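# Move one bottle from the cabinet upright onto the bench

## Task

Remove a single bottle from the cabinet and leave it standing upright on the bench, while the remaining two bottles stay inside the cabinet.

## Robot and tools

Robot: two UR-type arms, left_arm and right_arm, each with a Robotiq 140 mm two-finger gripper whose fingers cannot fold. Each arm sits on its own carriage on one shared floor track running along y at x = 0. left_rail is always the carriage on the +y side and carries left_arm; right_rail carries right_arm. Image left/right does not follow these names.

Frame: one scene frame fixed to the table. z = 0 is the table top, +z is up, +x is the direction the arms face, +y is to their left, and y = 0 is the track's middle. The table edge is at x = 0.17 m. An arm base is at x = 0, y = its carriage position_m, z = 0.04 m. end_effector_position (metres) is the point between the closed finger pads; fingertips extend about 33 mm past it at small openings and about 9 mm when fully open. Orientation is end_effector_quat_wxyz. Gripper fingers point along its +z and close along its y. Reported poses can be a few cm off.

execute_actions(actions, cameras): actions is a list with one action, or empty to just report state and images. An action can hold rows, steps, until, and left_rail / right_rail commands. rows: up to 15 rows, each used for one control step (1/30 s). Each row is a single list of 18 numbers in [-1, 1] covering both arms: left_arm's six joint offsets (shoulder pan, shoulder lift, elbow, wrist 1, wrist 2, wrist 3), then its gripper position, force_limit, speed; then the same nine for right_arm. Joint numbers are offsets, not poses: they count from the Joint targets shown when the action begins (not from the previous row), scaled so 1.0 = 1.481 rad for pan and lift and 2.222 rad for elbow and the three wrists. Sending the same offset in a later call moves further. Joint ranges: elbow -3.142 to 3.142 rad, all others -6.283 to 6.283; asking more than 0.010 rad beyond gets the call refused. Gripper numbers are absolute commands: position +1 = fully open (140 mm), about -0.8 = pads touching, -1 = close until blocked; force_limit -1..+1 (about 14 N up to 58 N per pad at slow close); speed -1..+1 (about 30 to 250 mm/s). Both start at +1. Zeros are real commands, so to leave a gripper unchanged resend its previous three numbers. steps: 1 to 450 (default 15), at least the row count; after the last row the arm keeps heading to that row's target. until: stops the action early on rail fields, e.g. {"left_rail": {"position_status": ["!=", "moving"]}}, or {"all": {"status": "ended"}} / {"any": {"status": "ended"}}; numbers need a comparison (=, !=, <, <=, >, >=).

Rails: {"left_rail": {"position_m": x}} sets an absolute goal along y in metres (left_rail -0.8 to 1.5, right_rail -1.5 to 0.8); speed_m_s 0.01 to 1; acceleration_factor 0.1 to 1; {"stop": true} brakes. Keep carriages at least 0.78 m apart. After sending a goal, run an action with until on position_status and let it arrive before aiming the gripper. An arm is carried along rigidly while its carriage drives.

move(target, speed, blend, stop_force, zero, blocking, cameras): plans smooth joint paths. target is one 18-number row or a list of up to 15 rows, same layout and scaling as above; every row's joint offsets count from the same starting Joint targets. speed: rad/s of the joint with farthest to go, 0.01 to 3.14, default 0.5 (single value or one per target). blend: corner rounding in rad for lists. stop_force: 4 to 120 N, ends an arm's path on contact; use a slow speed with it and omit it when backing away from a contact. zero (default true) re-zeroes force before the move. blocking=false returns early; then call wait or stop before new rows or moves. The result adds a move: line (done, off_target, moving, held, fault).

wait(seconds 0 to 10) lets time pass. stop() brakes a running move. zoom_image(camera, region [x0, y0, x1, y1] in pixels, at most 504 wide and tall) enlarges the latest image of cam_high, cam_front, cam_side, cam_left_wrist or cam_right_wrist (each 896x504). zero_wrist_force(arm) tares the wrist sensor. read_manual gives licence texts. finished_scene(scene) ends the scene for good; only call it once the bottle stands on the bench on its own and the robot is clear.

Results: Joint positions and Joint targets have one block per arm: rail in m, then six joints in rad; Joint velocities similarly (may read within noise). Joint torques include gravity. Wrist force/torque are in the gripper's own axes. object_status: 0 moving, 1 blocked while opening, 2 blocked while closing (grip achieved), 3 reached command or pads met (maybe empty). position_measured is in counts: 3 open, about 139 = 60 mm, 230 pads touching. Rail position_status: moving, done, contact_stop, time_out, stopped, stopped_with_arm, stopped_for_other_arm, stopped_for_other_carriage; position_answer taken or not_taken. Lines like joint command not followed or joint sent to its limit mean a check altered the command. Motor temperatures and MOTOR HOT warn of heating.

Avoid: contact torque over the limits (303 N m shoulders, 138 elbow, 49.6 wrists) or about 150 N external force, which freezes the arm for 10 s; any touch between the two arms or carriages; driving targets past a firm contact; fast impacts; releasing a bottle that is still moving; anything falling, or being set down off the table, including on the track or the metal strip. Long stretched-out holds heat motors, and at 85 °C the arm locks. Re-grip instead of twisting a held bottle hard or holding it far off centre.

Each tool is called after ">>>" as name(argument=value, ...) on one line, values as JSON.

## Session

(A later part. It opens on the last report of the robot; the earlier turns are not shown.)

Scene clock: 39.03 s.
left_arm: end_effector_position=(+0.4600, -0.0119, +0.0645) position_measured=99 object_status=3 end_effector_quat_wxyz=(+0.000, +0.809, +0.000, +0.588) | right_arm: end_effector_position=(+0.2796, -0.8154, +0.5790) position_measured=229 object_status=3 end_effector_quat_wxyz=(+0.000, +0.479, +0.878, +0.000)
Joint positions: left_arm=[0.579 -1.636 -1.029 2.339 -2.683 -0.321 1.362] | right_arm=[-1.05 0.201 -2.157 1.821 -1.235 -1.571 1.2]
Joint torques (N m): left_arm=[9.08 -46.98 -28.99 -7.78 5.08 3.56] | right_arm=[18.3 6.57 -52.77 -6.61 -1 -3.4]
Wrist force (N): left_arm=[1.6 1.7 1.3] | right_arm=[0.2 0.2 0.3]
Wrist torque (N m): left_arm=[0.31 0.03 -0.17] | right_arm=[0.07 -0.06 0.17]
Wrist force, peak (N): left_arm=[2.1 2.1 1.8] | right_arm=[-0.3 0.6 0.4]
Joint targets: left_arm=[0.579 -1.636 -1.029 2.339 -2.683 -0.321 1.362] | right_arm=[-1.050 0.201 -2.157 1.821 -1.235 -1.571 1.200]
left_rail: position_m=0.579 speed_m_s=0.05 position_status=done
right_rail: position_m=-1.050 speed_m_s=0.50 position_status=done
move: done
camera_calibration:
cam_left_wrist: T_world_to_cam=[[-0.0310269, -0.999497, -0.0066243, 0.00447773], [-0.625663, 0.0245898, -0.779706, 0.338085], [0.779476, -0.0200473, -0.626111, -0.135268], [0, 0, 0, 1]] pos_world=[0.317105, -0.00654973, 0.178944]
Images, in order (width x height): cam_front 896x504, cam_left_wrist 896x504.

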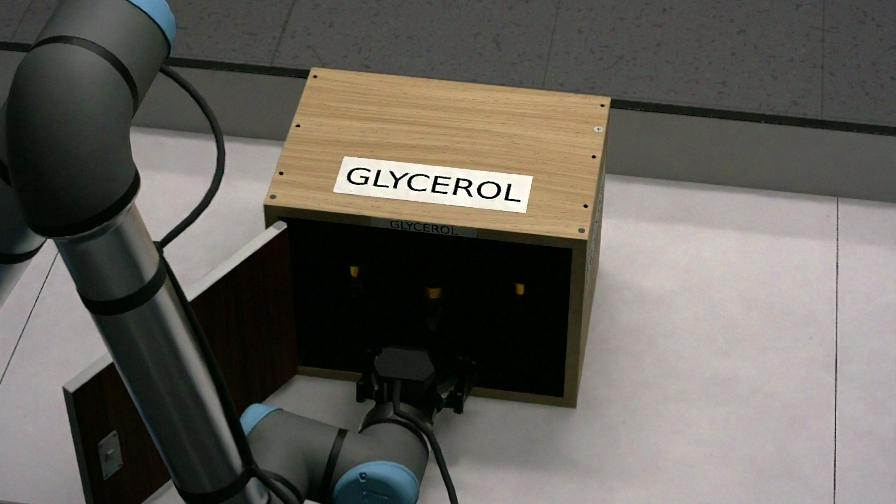

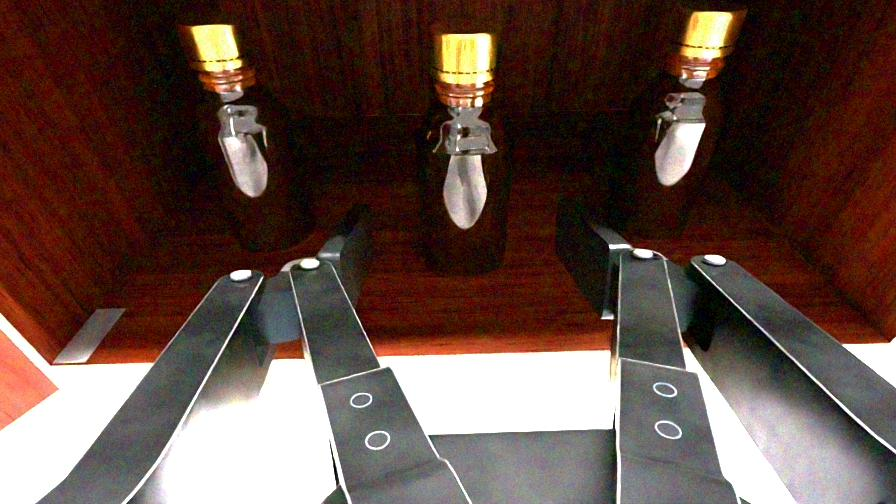

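>>> execute_actions(actions=[{"left_rail": {"position_m": 0.577, "speed_m_s": 0.05, "acceleration_factor": 0.3}, "steps": 60, "until": {"left_rail": {"position_status": ["!=", "moving"]}}}])

>>> move(target=[[0.0460,0.0394,-0.0086,-0.1111,0.0029,0.0982,0.24,-1,-0.5,0,0,0,0,0,0,-0.8,-1,-0.5],[0.0608,0.0526,-0.0131,-0.1455,0.0024,0.1298,0.24,-1,-0.5,0,0,0,0,0,0,-0.8,-1,-0.5]], speed=0.18, blend=0.02, stop_force=10, cameras=["cam_left_wrist"])

Scene clock: 39.93 s.
left_arm: end_effector_position=(+0.4600, -0.0139, +0.0645) position_measured=99 object_status=3 end_effector_quat_wxyz=(+0.000, +0.809, +0.000, +0.588) | right_arm: end_effector_position=(+0.2796, -0.8154, +0.5790) position_measured=229 object_status=3 end_effector_quat_wxyz=(+0.000, +0.479, +0.878, +0.000)
Joint positions: left_arm=[0.577 -1.636 -1.029 2.339 -2.683 -0.321 1.362] | right_arm=[-1.05 0.201 -2.157 1.821 -1.235 -1.571 1.2]
Joint torques (N m): left_arm=[5.6 -47.41 -26.65 -7.85 5.15 3.65] | right_arm=[18.38 4.5 -52.85 -6.46 -1.22 -3.39]
Wrist force (N): left_arm=[1.7 2.1 1.7] | right_arm=[-0.1 0.2 0.2]
Wrist torque (N m): left_arm=[0.39 -0.01 -0.17] | right_arm=[0.05 0.02 0.17]
Wrist force, peak (N): left_arm=[1.9 2.4 1.9] | right_arm=[-0.2 0.2 0.5]
Joint targets: left_arm=[0.577 -1.636 -1.029 2.339 -2.683 -0.321 1.362] | right_arm=[-1.050 0.201 -2.157 1.821 -1.235 -1.571 1.200]
Tool commands: left_gripper/position=+0.24 left_gripper/force_limit=-1.0 left_gripper/speed=-0.5 right_gripper/position=-0.8 right_gripper/force_limit=-1.0 right_gripper/speed=-0.5
left_rail: position_m=0.577 speed_m_s=0.05 position_status=done
right_rail: position_m=-1.050 speed_m_s=0.50 position_status=done

Scene clock: 42.80 s.
left_arm: end_effector_position=(+0.5130, -0.0140, +0.0644) position_measured=99 object_status=3 end_effector_quat_wxyz=(+0.000, +0.809, +0.000, +0.588) | right_arm: end_effector_position=(+0.2796, -0.8154, +0.5790) position_measured=229 object_status=3 end_effector_quat_wxyz=(+0.000, +0.479, +0.878, +0.000)
Joint positions: left_arm=[0.577 -1.546 -0.951 2.31 -3.006 -0.315 1.651] | right_arm=[-1.05 0.201 -2.157 1.821 -1.235 -1.571 1.2]
Joint torques (N m): left_arm=[7.62 -48.78 -27.77 -8.06 1.67 3.61] | right_arm=[18.95 4.99 -51.02 -6.43 -1.23 -3.79]
Wrist force (N): left_arm=[1.4 0.8 1.4] | right_arm=[0.0 0.1 0.5]
Wrist torque (N m): left_arm=[0.10 0.10 -0.23] | right_arm=[0.05 -0.01 0.18]
Wrist force, peak (N): left_arm=[2.2 2.2 1.9] | right_arm=[-0.2 0.4 0.6]
Joint targets: left_arm=[0.577 -1.546 -0.951 2.310 -3.006 -0.315 1.651] | right_arm=[-1.050 0.201 -2.157 1.821 -1.235 -1.571 1.200]
left_rail: position_m=0.577 speed_m_s=0.05 position_status=done
right_rail: position_m=-1.050 speed_m_s=0.50 position_status=done
move: done
camera_calibration:
cam_left_wrist: T_world_to_cam=[[-0.0309196, -0.999502, -0.00632491, 0.00383008], [-0.625778, 0.024292, -0.779623, 0.371249], [0.779388, -0.0201476, -0.626218, -0.176636], [0, 0, 0, 1]] pos_world=[0.370106, -0.00874898, 0.178845]
Images, in order (width x height): cam_left_wrist 896x504.

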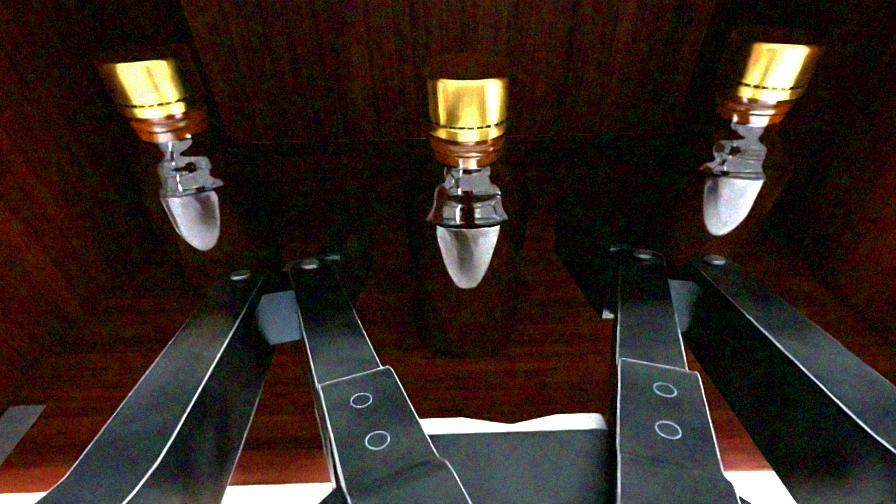

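>>> execute_actions(actions=[{"rows": [[0,0,0,0,0,0,-1,-0.3,-1,0,0,0,0,0,0,-0.8,-1,-0.5]], "steps": 90}], cameras=["cam_left_wrist"])

Scene clock: 46.07 s.
left_arm: end_effector_position=(+0.5130, -0.0140, +0.0644) position_measured=161 object_status=2 end_effector_quat_wxyz=(+0.000, +0.809, +0.000, +0.588) | right_arm: end_effector_position=(+0.2796, -0.8154, +0.5790) position_measured=229 object_status=3 end_effector_quat_wxyz=(+0.000, +0.479, +0.878, +0.000)
Joint positions: left_arm=[0.577 -1.546 -0.951 2.31 -3.006 -0.315 1.651] | right_arm=[-1.05 0.201 -2.157 1.821 -1.235 -1.571 1.2]
Joint torques (N m): left_arm=[-1.06 -50.62 -25.94 -4.57 1.44 2.96] | right_arm=[18.23 7.41 -51.86 -6.44 -1.16 -3.22]
Wrist force (N): left_arm=[6.8 -1.8 -3.6] | right_arm=[-0.1 -0.2 0.5]
Wrist torque (N m): left_arm=[0.31 0.00 -0.17] | right_arm=[-0.01 0.01 0.18]
Wrist force, peak (N): left_arm=[7.4 -1.9 -3.1] | right_arm=[-0.2 0.4 0.6]
Joint targets: left_arm=[0.577 -1.546 -0.951 2.310 -3.006 -0.315 1.651] | right_arm=[-1.050 0.201 -2.157 1.821 -1.235 -1.571 1.200]
left_rail: position_m=0.577 speed_m_s=0.05 position_status=done
right_rail: position_m=-1.050 speed_m_s=0.50 position_status=done
camera_calibration:
cam_left_wrist: T_world_to_cam=[[-0.0309196, -0.999502, -0.00632491, 0.00383008], [-0.625778, 0.024292, -0.779623, 0.371249], [0.779388, -0.0201476, -0.626218, -0.176636], [0, 0, 0, 1]] pos_world=[0.370106, -0.00874898, 0.178845]
Images, in order (width x height): cam_left_wrist 896x504.

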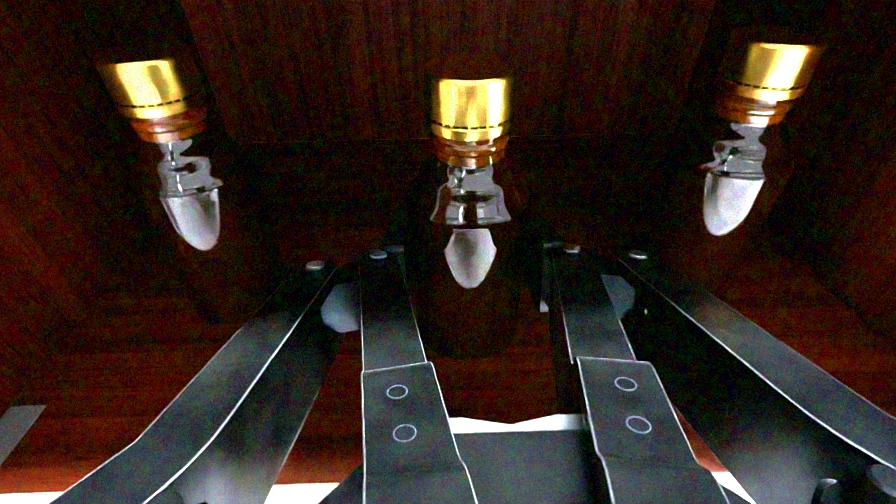

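>>> move(target=[0,-0.0363,0.0021,0.0221,0,0,-1,-0.3,-1,0,0,0,0,0,0,-0.8,-1,-0.5], speed=0.05, cameras=["cam_left_wrist", "cam_front"])

Scene clock: 47.90 s.
left_arm: end_effector_position=(+0.5130, -0.0140, +0.0892) position_measured=161 object_status=2 end_effector_quat_wxyz=(+0.000, +0.809, +0.000, +0.588) | right_arm: end_effector_position=(+0.2796, -0.8154, +0.5790) position_measured=229 object_status=3 end_effector_quat_wxyz=(+0.000, +0.479, +0.878, +0.000)
Joint positions: left_arm=[0.577 -1.546 -1.004 2.314 -2.957 -0.315 1.651] | right_arm=[-1.05 0.201 -2.157 1.821 -1.235 -1.571 1.2]
Joint torques (N m): left_arm=[-2.78 -78.67 -3.48 -1.48 5.09 2.47] | right_arm=[21.92 5.78 -51.51 -6.55 -0.81 -3.31]
Wrist force (N): left_arm=[-0.7 1.5 2.2] | right_arm=[-0.1 0.2 0.2]
Wrist torque (N m): left_arm=[0.30 0.01 -0.18] | right_arm=[0.07 0.01 0.17]
Wrist force, peak (N): left_arm=[6.9 -1.7 -3.8] | right_arm=[-0.3 0.3 0.6]
Joint targets: left_arm=[0.577 -1.546 -1.004 2.314 -2.957 -0.315 1.651] | right_arm=[-1.050 0.201 -2.157 1.821 -1.235 -1.571 1.200]
left_rail: position_m=0.577 speed_m_s=0.05 position_status=done
right_rail: position_m=-1.050 speed_m_s=0.50 position_status=done
move: done
camera_calibration:
cam_left_wrist: T_world_to_cam=[[-0.0309196, -0.999502, -0.00632491, 0.00408752], [-0.625778, 0.024292, -0.779623, 0.390659], [0.779388, -0.0201476, -0.626218, -0.161041], [0, 0, 0, 1]] pos_world=[0.370106, -0.00864898, 0.203745]
Images, in order (width x height): cam_front 896x504, cam_left_wrist 896x504.

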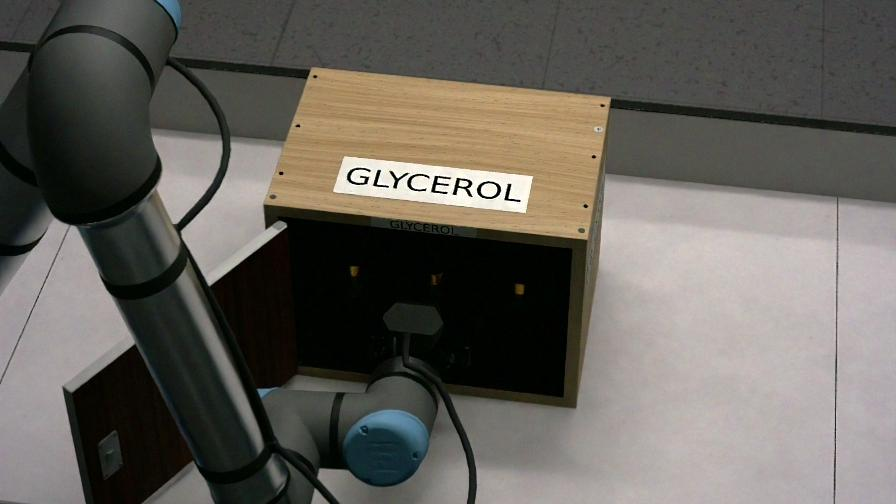

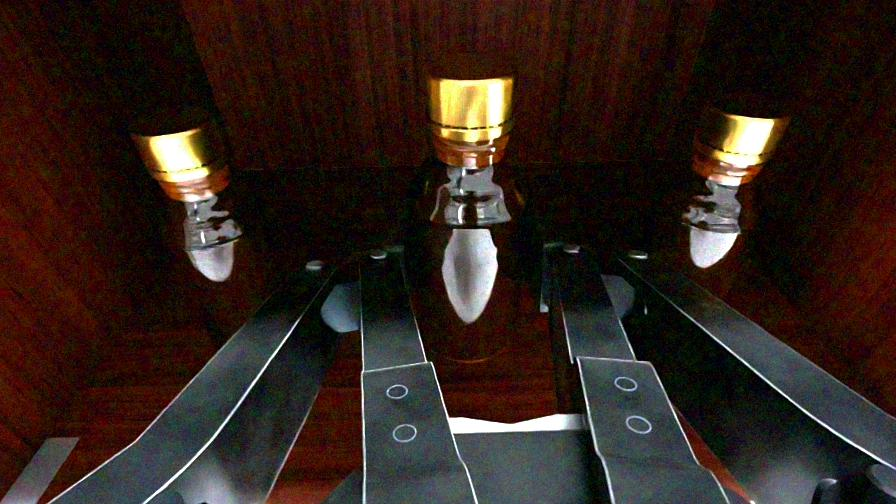

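>>> move(target=[[-0.0147,-0.0134,0.0041,0.0350,0.0005,-0.0317,-1,-0.3,-1,0,0,0,0,0,0,-0.8,-1,-0.5],[-0.0608,-0.0531,0.0117,0.1473,-0.0024,-0.1298,-1,-0.3,-1,0,0,0,0,0,0,-0.8,-1,-0.5],[-0.1073,-0.0858,0.0125,0.2549,-0.0115,-0.2214,-1,-0.3,-1,0,0,0,0,0,0,-0.8,-1,-0.5],[-0.1541,-0.1088,0.0085,0.3487,-0.0257,-0.3010,-1,-0.3,-1,0,0,0,0,0,0,-0.8,-1,-0.5],[-0.2061,-0.1238,0.0008,0.4336,-0.0462,-0.3738,-1,-0.3,-1,0,0,0,0,0,0,-0.8,-1,-0.5]], speed=0.25, blend=0.03, cameras=["cam_left_wrist", "cam_front", "cam_side"])

Scene clock: 52.60 s.
left_arm: end_effector_position=(+0.3352, -0.0140, +0.0896) position_measured=161 object_status=2 end_effector_quat_wxyz=(+0.000, +0.809, +0.000, +0.588) | right_arm: end_effector_position=(+0.2796, -0.8154, +0.5790) position_measured=229 object_status=3 end_effector_quat_wxyz=(+0.000, +0.479, +0.878, +0.000)
Joint positions: left_arm=[0.577 -1.851 -1.188 2.316 -1.994 -0.418 0.82] | right_arm=[-1.05 0.201 -2.157 1.821 -1.235 -1.571 1.2]
Joint torques (N m): left_arm=[-8.9 -70.53 -35.66 1.32 1.18 -3.72] | right_arm=[19.57 5.7 -53.08 -7.14 -1.34 -3.1]
Wrist force (N): left_arm=[-0.6 2.0 2.0] | right_arm=[0.0 0.1 0.2]
Wrist torque (N m): left_arm=[0.42 -0.01 -0.04] | right_arm=[0.04 -0.01 0.18]
Wrist force, peak (N): left_arm=[-1.0 2.4 2.9] | right_arm=[-0.1 0.5 0.5]
Joint targets: left_arm=[0.577 -1.851 -1.188 2.316 -1.993 -0.418 0.820] | right_arm=[-1.050 0.201 -2.157 1.821 -1.235 -1.571 1.200]
left_rail: position_m=0.577 speed_m_s=0.05 position_status=done
right_rail: position_m=-1.050 speed_m_s=0.50 position_status=done
move: done
camera_calibration:
cam_left_wrist: T_world_to_cam=[[-0.0310108, -0.9995, -0.00612487, -0.00143077], [-0.625668, 0.0241902, -0.779715, 0.279626], [0.779473, -0.0203474, -0.626105, -0.0223179], [0, 0, 0, 1]] pos_world=[0.192305, -0.00864837, 0.204046]
Images, in order (width x height): cam_front 896x504, cam_side 896x504, cam_left_wrist 896x504.

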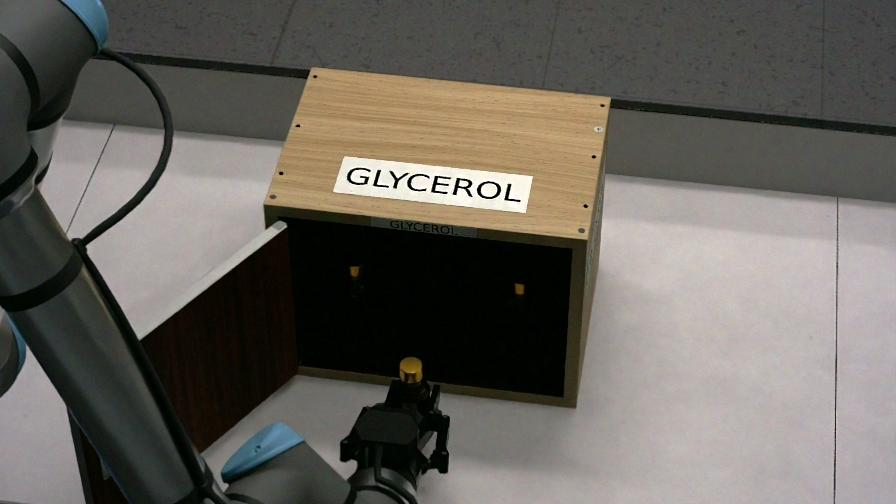

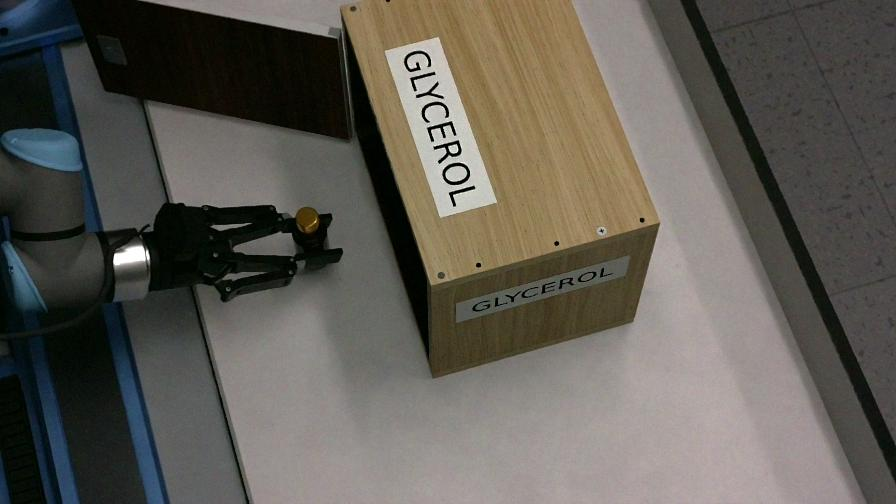

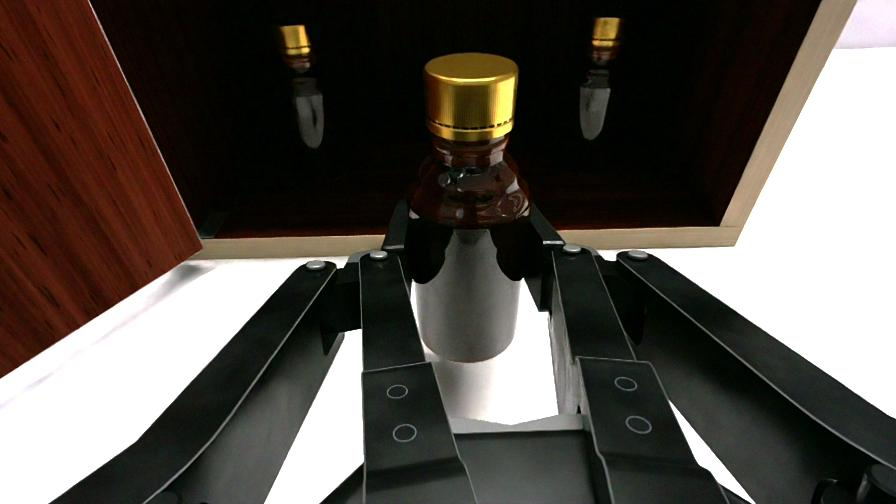

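>>> move(target=[[0,0.0303,0.0016,-0.0218,0,0,-1,-0.3,-1,0,0,0,0,0,0,-0.8,-1,-0.5],[0,0.0552,0.0021,-0.0389,0,0,-1,-0.3,-1,0,0,0,0,0,0,-0.8,-1,-0.5]], speed=[0.06, 0.03], blend=0.005, stop_force=8)

>>> move(target=[0,0.0197,0.0003,-0.0134,0,0,-1,-0.3,-1,0,0,0,0,0,0,-0.8,-1,-0.5], speed=0.01, stop_force=4, cameras=["cam_left_wrist", "cam_side"])

Scene clock: 56.00 s.
left_arm: end_effector_position=(+0.3350, -0.0141, +0.0498) position_measured=161 object_status=2 end_effector_quat_wxyz=(+0.000, +0.809, +0.000, +0.588) | right_arm: end_effector_position=(+0.2796, -0.8154, +0.5790) position_measured=229 object_status=3 end_effector_quat_wxyz=(+0.000, +0.479, +0.878, +0.000)
Joint positions: left_arm=[0.577 -1.851 -1.106 2.321 -2.08 -0.418 0.82] | right_arm=[-1.05 0.201 -2.157 1.821 -1.235 -1.571 1.2]
Joint torques (N m): left_arm=[-8.44 -42.74 -6.37 -6.04 2.48 -3.91] | right_arm=[17.65 5.58 -51.74 -6.41 -0.94 -2.95]
Wrist force (N): left_arm=[-1.0 1.6 2.8] | right_arm=[-0.2 0.3 0.6]
Wrist torque (N m): left_arm=[0.39 0.07 -0.02] | right_arm=[0.08 0.03 0.17]
Wrist force, peak (N): left_arm=[-1.0 2.2 2.7] | right_arm=[-0.2 0.3 0.6]
Joint targets: left_arm=[0.577 -1.851 -1.106 2.321 -2.080 -0.418 0.820] | right_arm=[-1.050 0.201 -2.157 1.821 -1.235 -1.571 1.200]
left_rail: position_m=0.577 speed_m_s=0.05 position_status=done
right_rail: position_m=-1.050 speed_m_s=0.50 position_status=done
move: done

Scene clock: 58.00 s.
left_arm: end_effector_position=(+0.3350, -0.0141, +0.0456) position_measured=161 object_status=2 end_effector_quat_wxyz=(+0.000, +0.809, +0.000, +0.588) | right_arm: end_effector_position=(+0.2796, -0.8154, +0.5790) position_measured=229 object_status=3 end_effector_quat_wxyz=(+0.000, +0.479, +0.878, +0.000)
Joint positions: left_arm=[0.577 -1.851 -1.097 2.321 -2.089 -0.418 0.82] | right_arm=[-1.05 0.201 -2.157 1.821 -1.235 -1.571 1.2]
Joint torques (N m): left_arm=[-7.44 -71.01 -7.39 0.99 -0.3 -3.57] | right_arm=[18.32 7.16 -52.48 -6.38 -0.81 -3.22]
Wrist force (N): left_arm=[4.2 2.5 1.7] | right_arm=[0.0 0.1 0.6]
Wrist torque (N m): left_arm=[0.37 -0.18 -0.09] | right_arm=[0.05 -0.02 0.17]
Wrist force, peak (N): left_arm=[13.8 -1.1 -2.9] | right_arm=[-0.2 0.4 0.5]
Joint targets: left_arm=[0.577 -1.851 -1.097 2.321 -2.089 -0.418 0.820] | right_arm=[-1.050 0.201 -2.157 1.821 -1.235 -1.571 1.200]
left_rail: position_m=0.577 speed_m_s=0.05 position_status=done
right_rail: position_m=-1.050 speed_m_s=0.50 position_status=done
move: contact (left_arm); left_arm: the wrist 1 is farthest, 0.021 rad from its target
camera_calibration:
cam_left_wrist: T_world_to_cam=[[-0.031012, -0.9995, -0.00612818, -0.00180565], [-0.625607, 0.024192, -0.779763, 0.245192], [0.779522, -0.0203482, -0.626044, -0.0497317], [0, 0, 0, 1]] pos_world=[0.192105, -0.00874837, 0.160046]
Images, in order (width x height): cam_side 896x504, cam_left_wrist 896x504.

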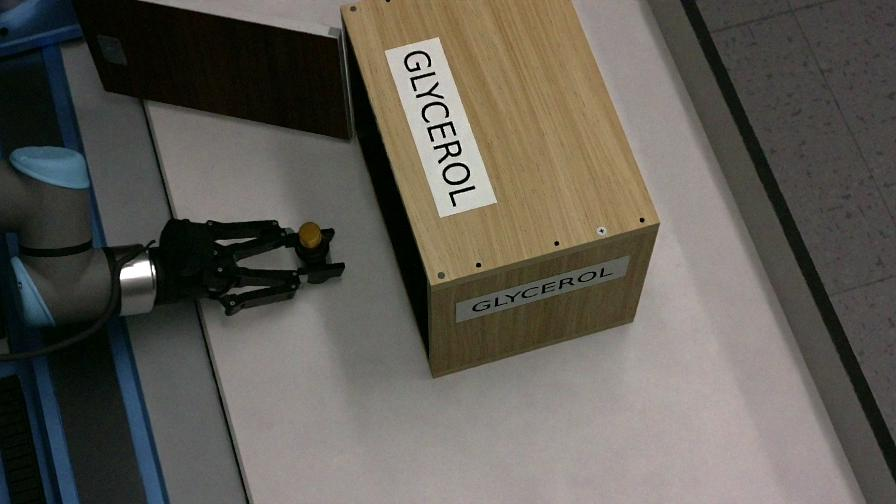

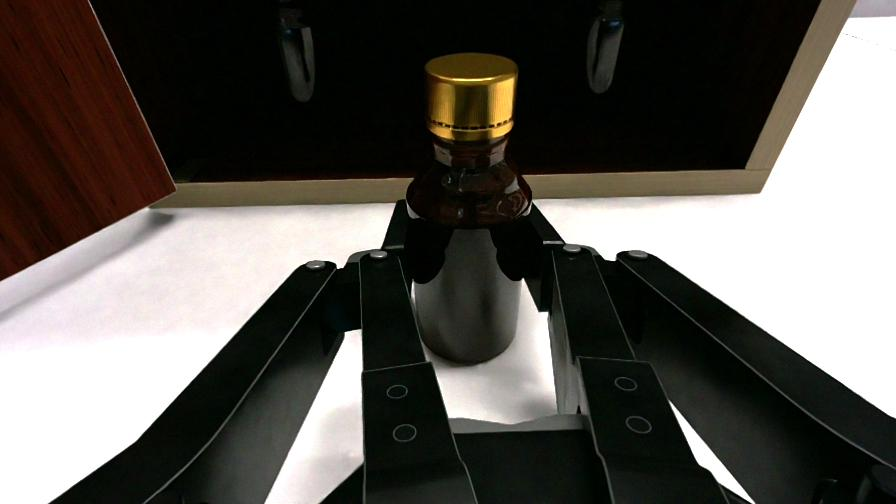

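Contact at the same height. Open gently, then rise.

>>> move(target=[0,0,0,0,0,0,0.24,-0.3,-1,0,0,0,0,0,0,-0.8,-1,-0.5], speed=0.05, cameras=["cam_left_wrist"])

Scene clock: 59.67 s.
left_arm: end_effector_position=(+0.3350, -0.0141, +0.0456) position_measured=99 object_status=0 end_effector_quat_wxyz=(+0.000, +0.809, +0.000, +0.588) | right_arm: end_effector_position=(+0.2796, -0.8154, +0.5790) position_measured=229 object_status=3 end_effector_quat_wxyz=(+0.000, +0.479, +0.878, +0.000)
Joint positions: left_arm=[0.577 -1.851 -1.097 2.321 -2.089 -0.418 0.82] | right_arm=[-1.05 0.201 -2.157 1.821 -1.235 -1.571 1.2]
Joint torques (N m): left_arm=[-8.47 -69.64 -10.02 -0.93 3.29 -3.26] | right_arm=[19.26 5.49 -52.55 -6.49 -0.86 -2.89]
Wrist force (N): left_arm=[2.0 2.1 1.5] | right_arm=[-0.4 0.3 0.2]
Wrist torque (N m): left_arm=[0.49 -0.03 -0.03] | right_arm=[0.08 0.07 0.17]
Wrist force, peak (N): left_arm=[5.2 2.2 0.6] | right_arm=[-0.3 0.3 0.7]
Joint targets: left_arm=[0.577 -1.851 -1.097 2.321 -2.089 -0.418 0.820] | right_arm=[-1.050 0.201 -2.157 1.821 -1.235 -1.571 1.200]
left_rail: position_m=0.577 speed_m_s=0.05 position_status=done
right_rail: position_m=-1.050 speed_m_s=0.50 position_status=done
move: done
camera_calibration:
cam_left_wrist: T_world_to_cam=[[-0.0310745, -0.999498, -0.00620614, -0.00178134], [-0.625604, 0.0242919, -0.779762, 0.245192], [0.779522, -0.0203482, -0.626045, -0.0497315], [0, 0, 0, 1]] pos_world=[0.192104, -0.00874856, 0.160046]
Images, in order (width x height): cam_left_wrist 896x504.

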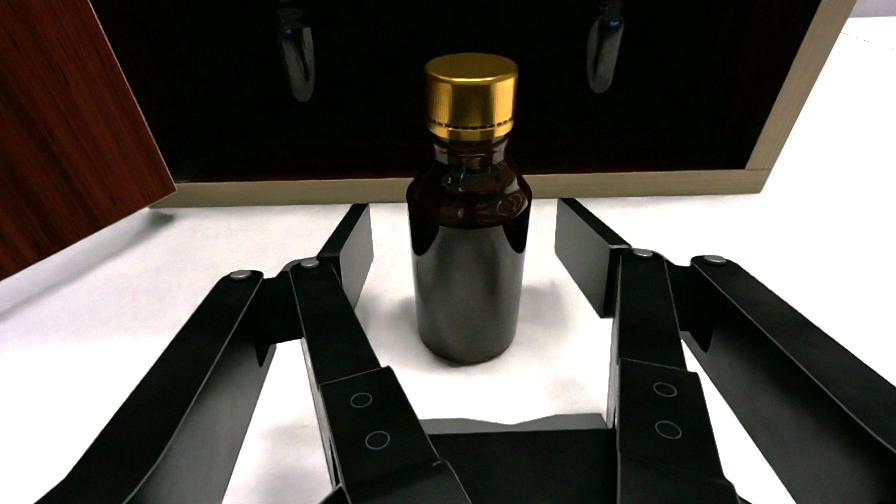

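>>> move(target=[[0,-0.1245,-0.0085,0.0912,0,0,0.24,-0.3,-1,0,0,0,0,0,0,-0.8,-1,-0.5],[0,-0.2506,-0.0377,0.2045,0,0,0.24,-0.3,-1,0,0,0,0,0,0,-0.8,-1,-0.5]], speed=0.2, blend=0.03, cameras=["cam_side", "cam_front", "cam_left_wrist"])

Scene clock: 62.63 s.
left_arm: end_effector_position=(+0.3351, -0.0138, +0.2498) position_measured=99 object_status=3 end_effector_quat_wxyz=(+0.000, +0.809, +0.000, +0.588) | right_arm: end_effector_position=(+0.2796, -0.8154, +0.5790) position_measured=229 object_status=3 end_effector_quat_wxyz=(+0.000, +0.479, +0.878, +0.000)
Joint positions: left_arm=[0.577 -1.851 -1.468 2.237 -1.635 -0.418 0.82] | right_arm=[-1.05 0.201 -2.157 1.821 -1.235 -1.571 1.2]
Joint torques (N m): left_arm=[-9.46 -57.39 -48.68 1 2.95 -1.65] | right_arm=[19.25 4.3 -52.51 -6.44 -1.23 -2.88]
Wrist force (N): left_arm=[1.5 1.5 1.6] | right_arm=[0.0 0.2 0.4]
Wrist torque (N m): left_arm=[0.28 0.10 -0.04] | right_arm=[0.08 -0.01 0.18]
Wrist force, peak (N): left_arm=[2.7 1.8 0.7] | right_arm=[-0.5 0.3 0.6]
Joint targets: left_arm=[0.577 -1.851 -1.469 2.237 -1.634 -0.418 0.820] | right_arm=[-1.050 0.201 -2.157 1.821 -1.235 -1.571 1.200]
left_rail: position_m=0.577 speed_m_s=0.05 position_status=done
right_rail: position_m=-1.050 speed_m_s=0.50 position_status=done
move: done
camera_calibration:
cam_left_wrist: T_world_to_cam=[[-0.0309958, -0.999504, -0.00562129, -0.000337757], [-0.625782, 0.023791, -0.779635, 0.404459], [0.779382, -0.0206477, -0.626209, 0.0781221], [0, 0, 0, 1]] pos_world=[0.192205, -0.00834701, 0.364249]
Images, in order (width x height): cam_front 896x504, cam_side 896x504, cam_left_wrist 896x504.

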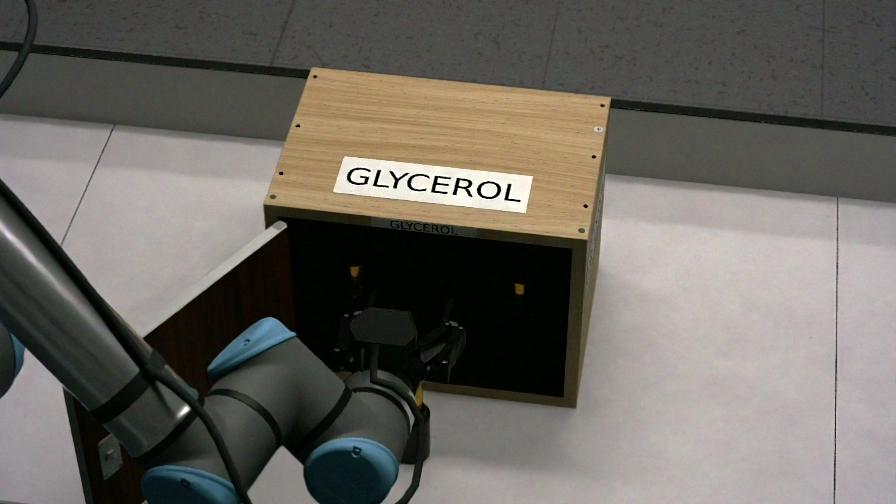

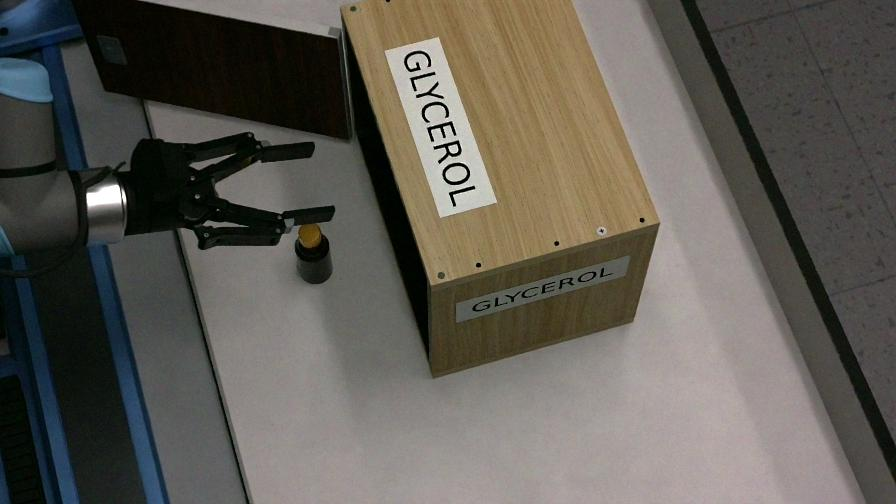

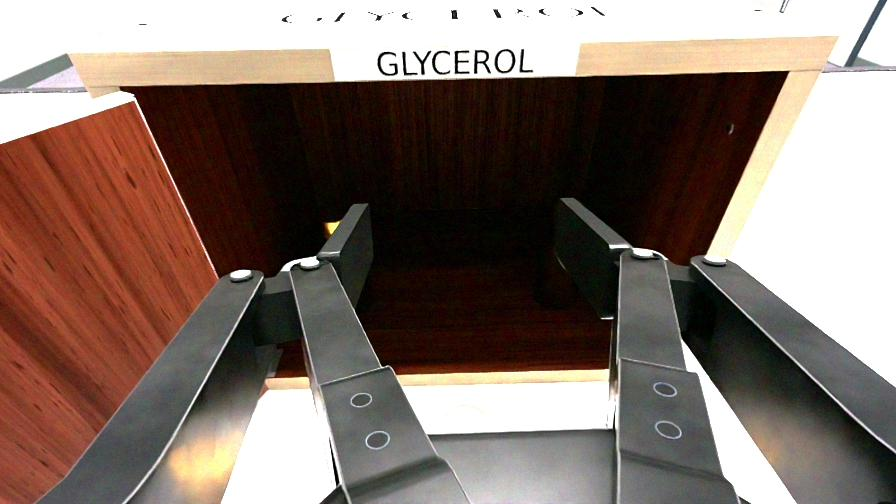

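The bottle is upright on the bench, the other two are still in the cabinet, and the arms are clear and at rest.

>>> finished_scene(scene=2)

The scene is finished: the task was done.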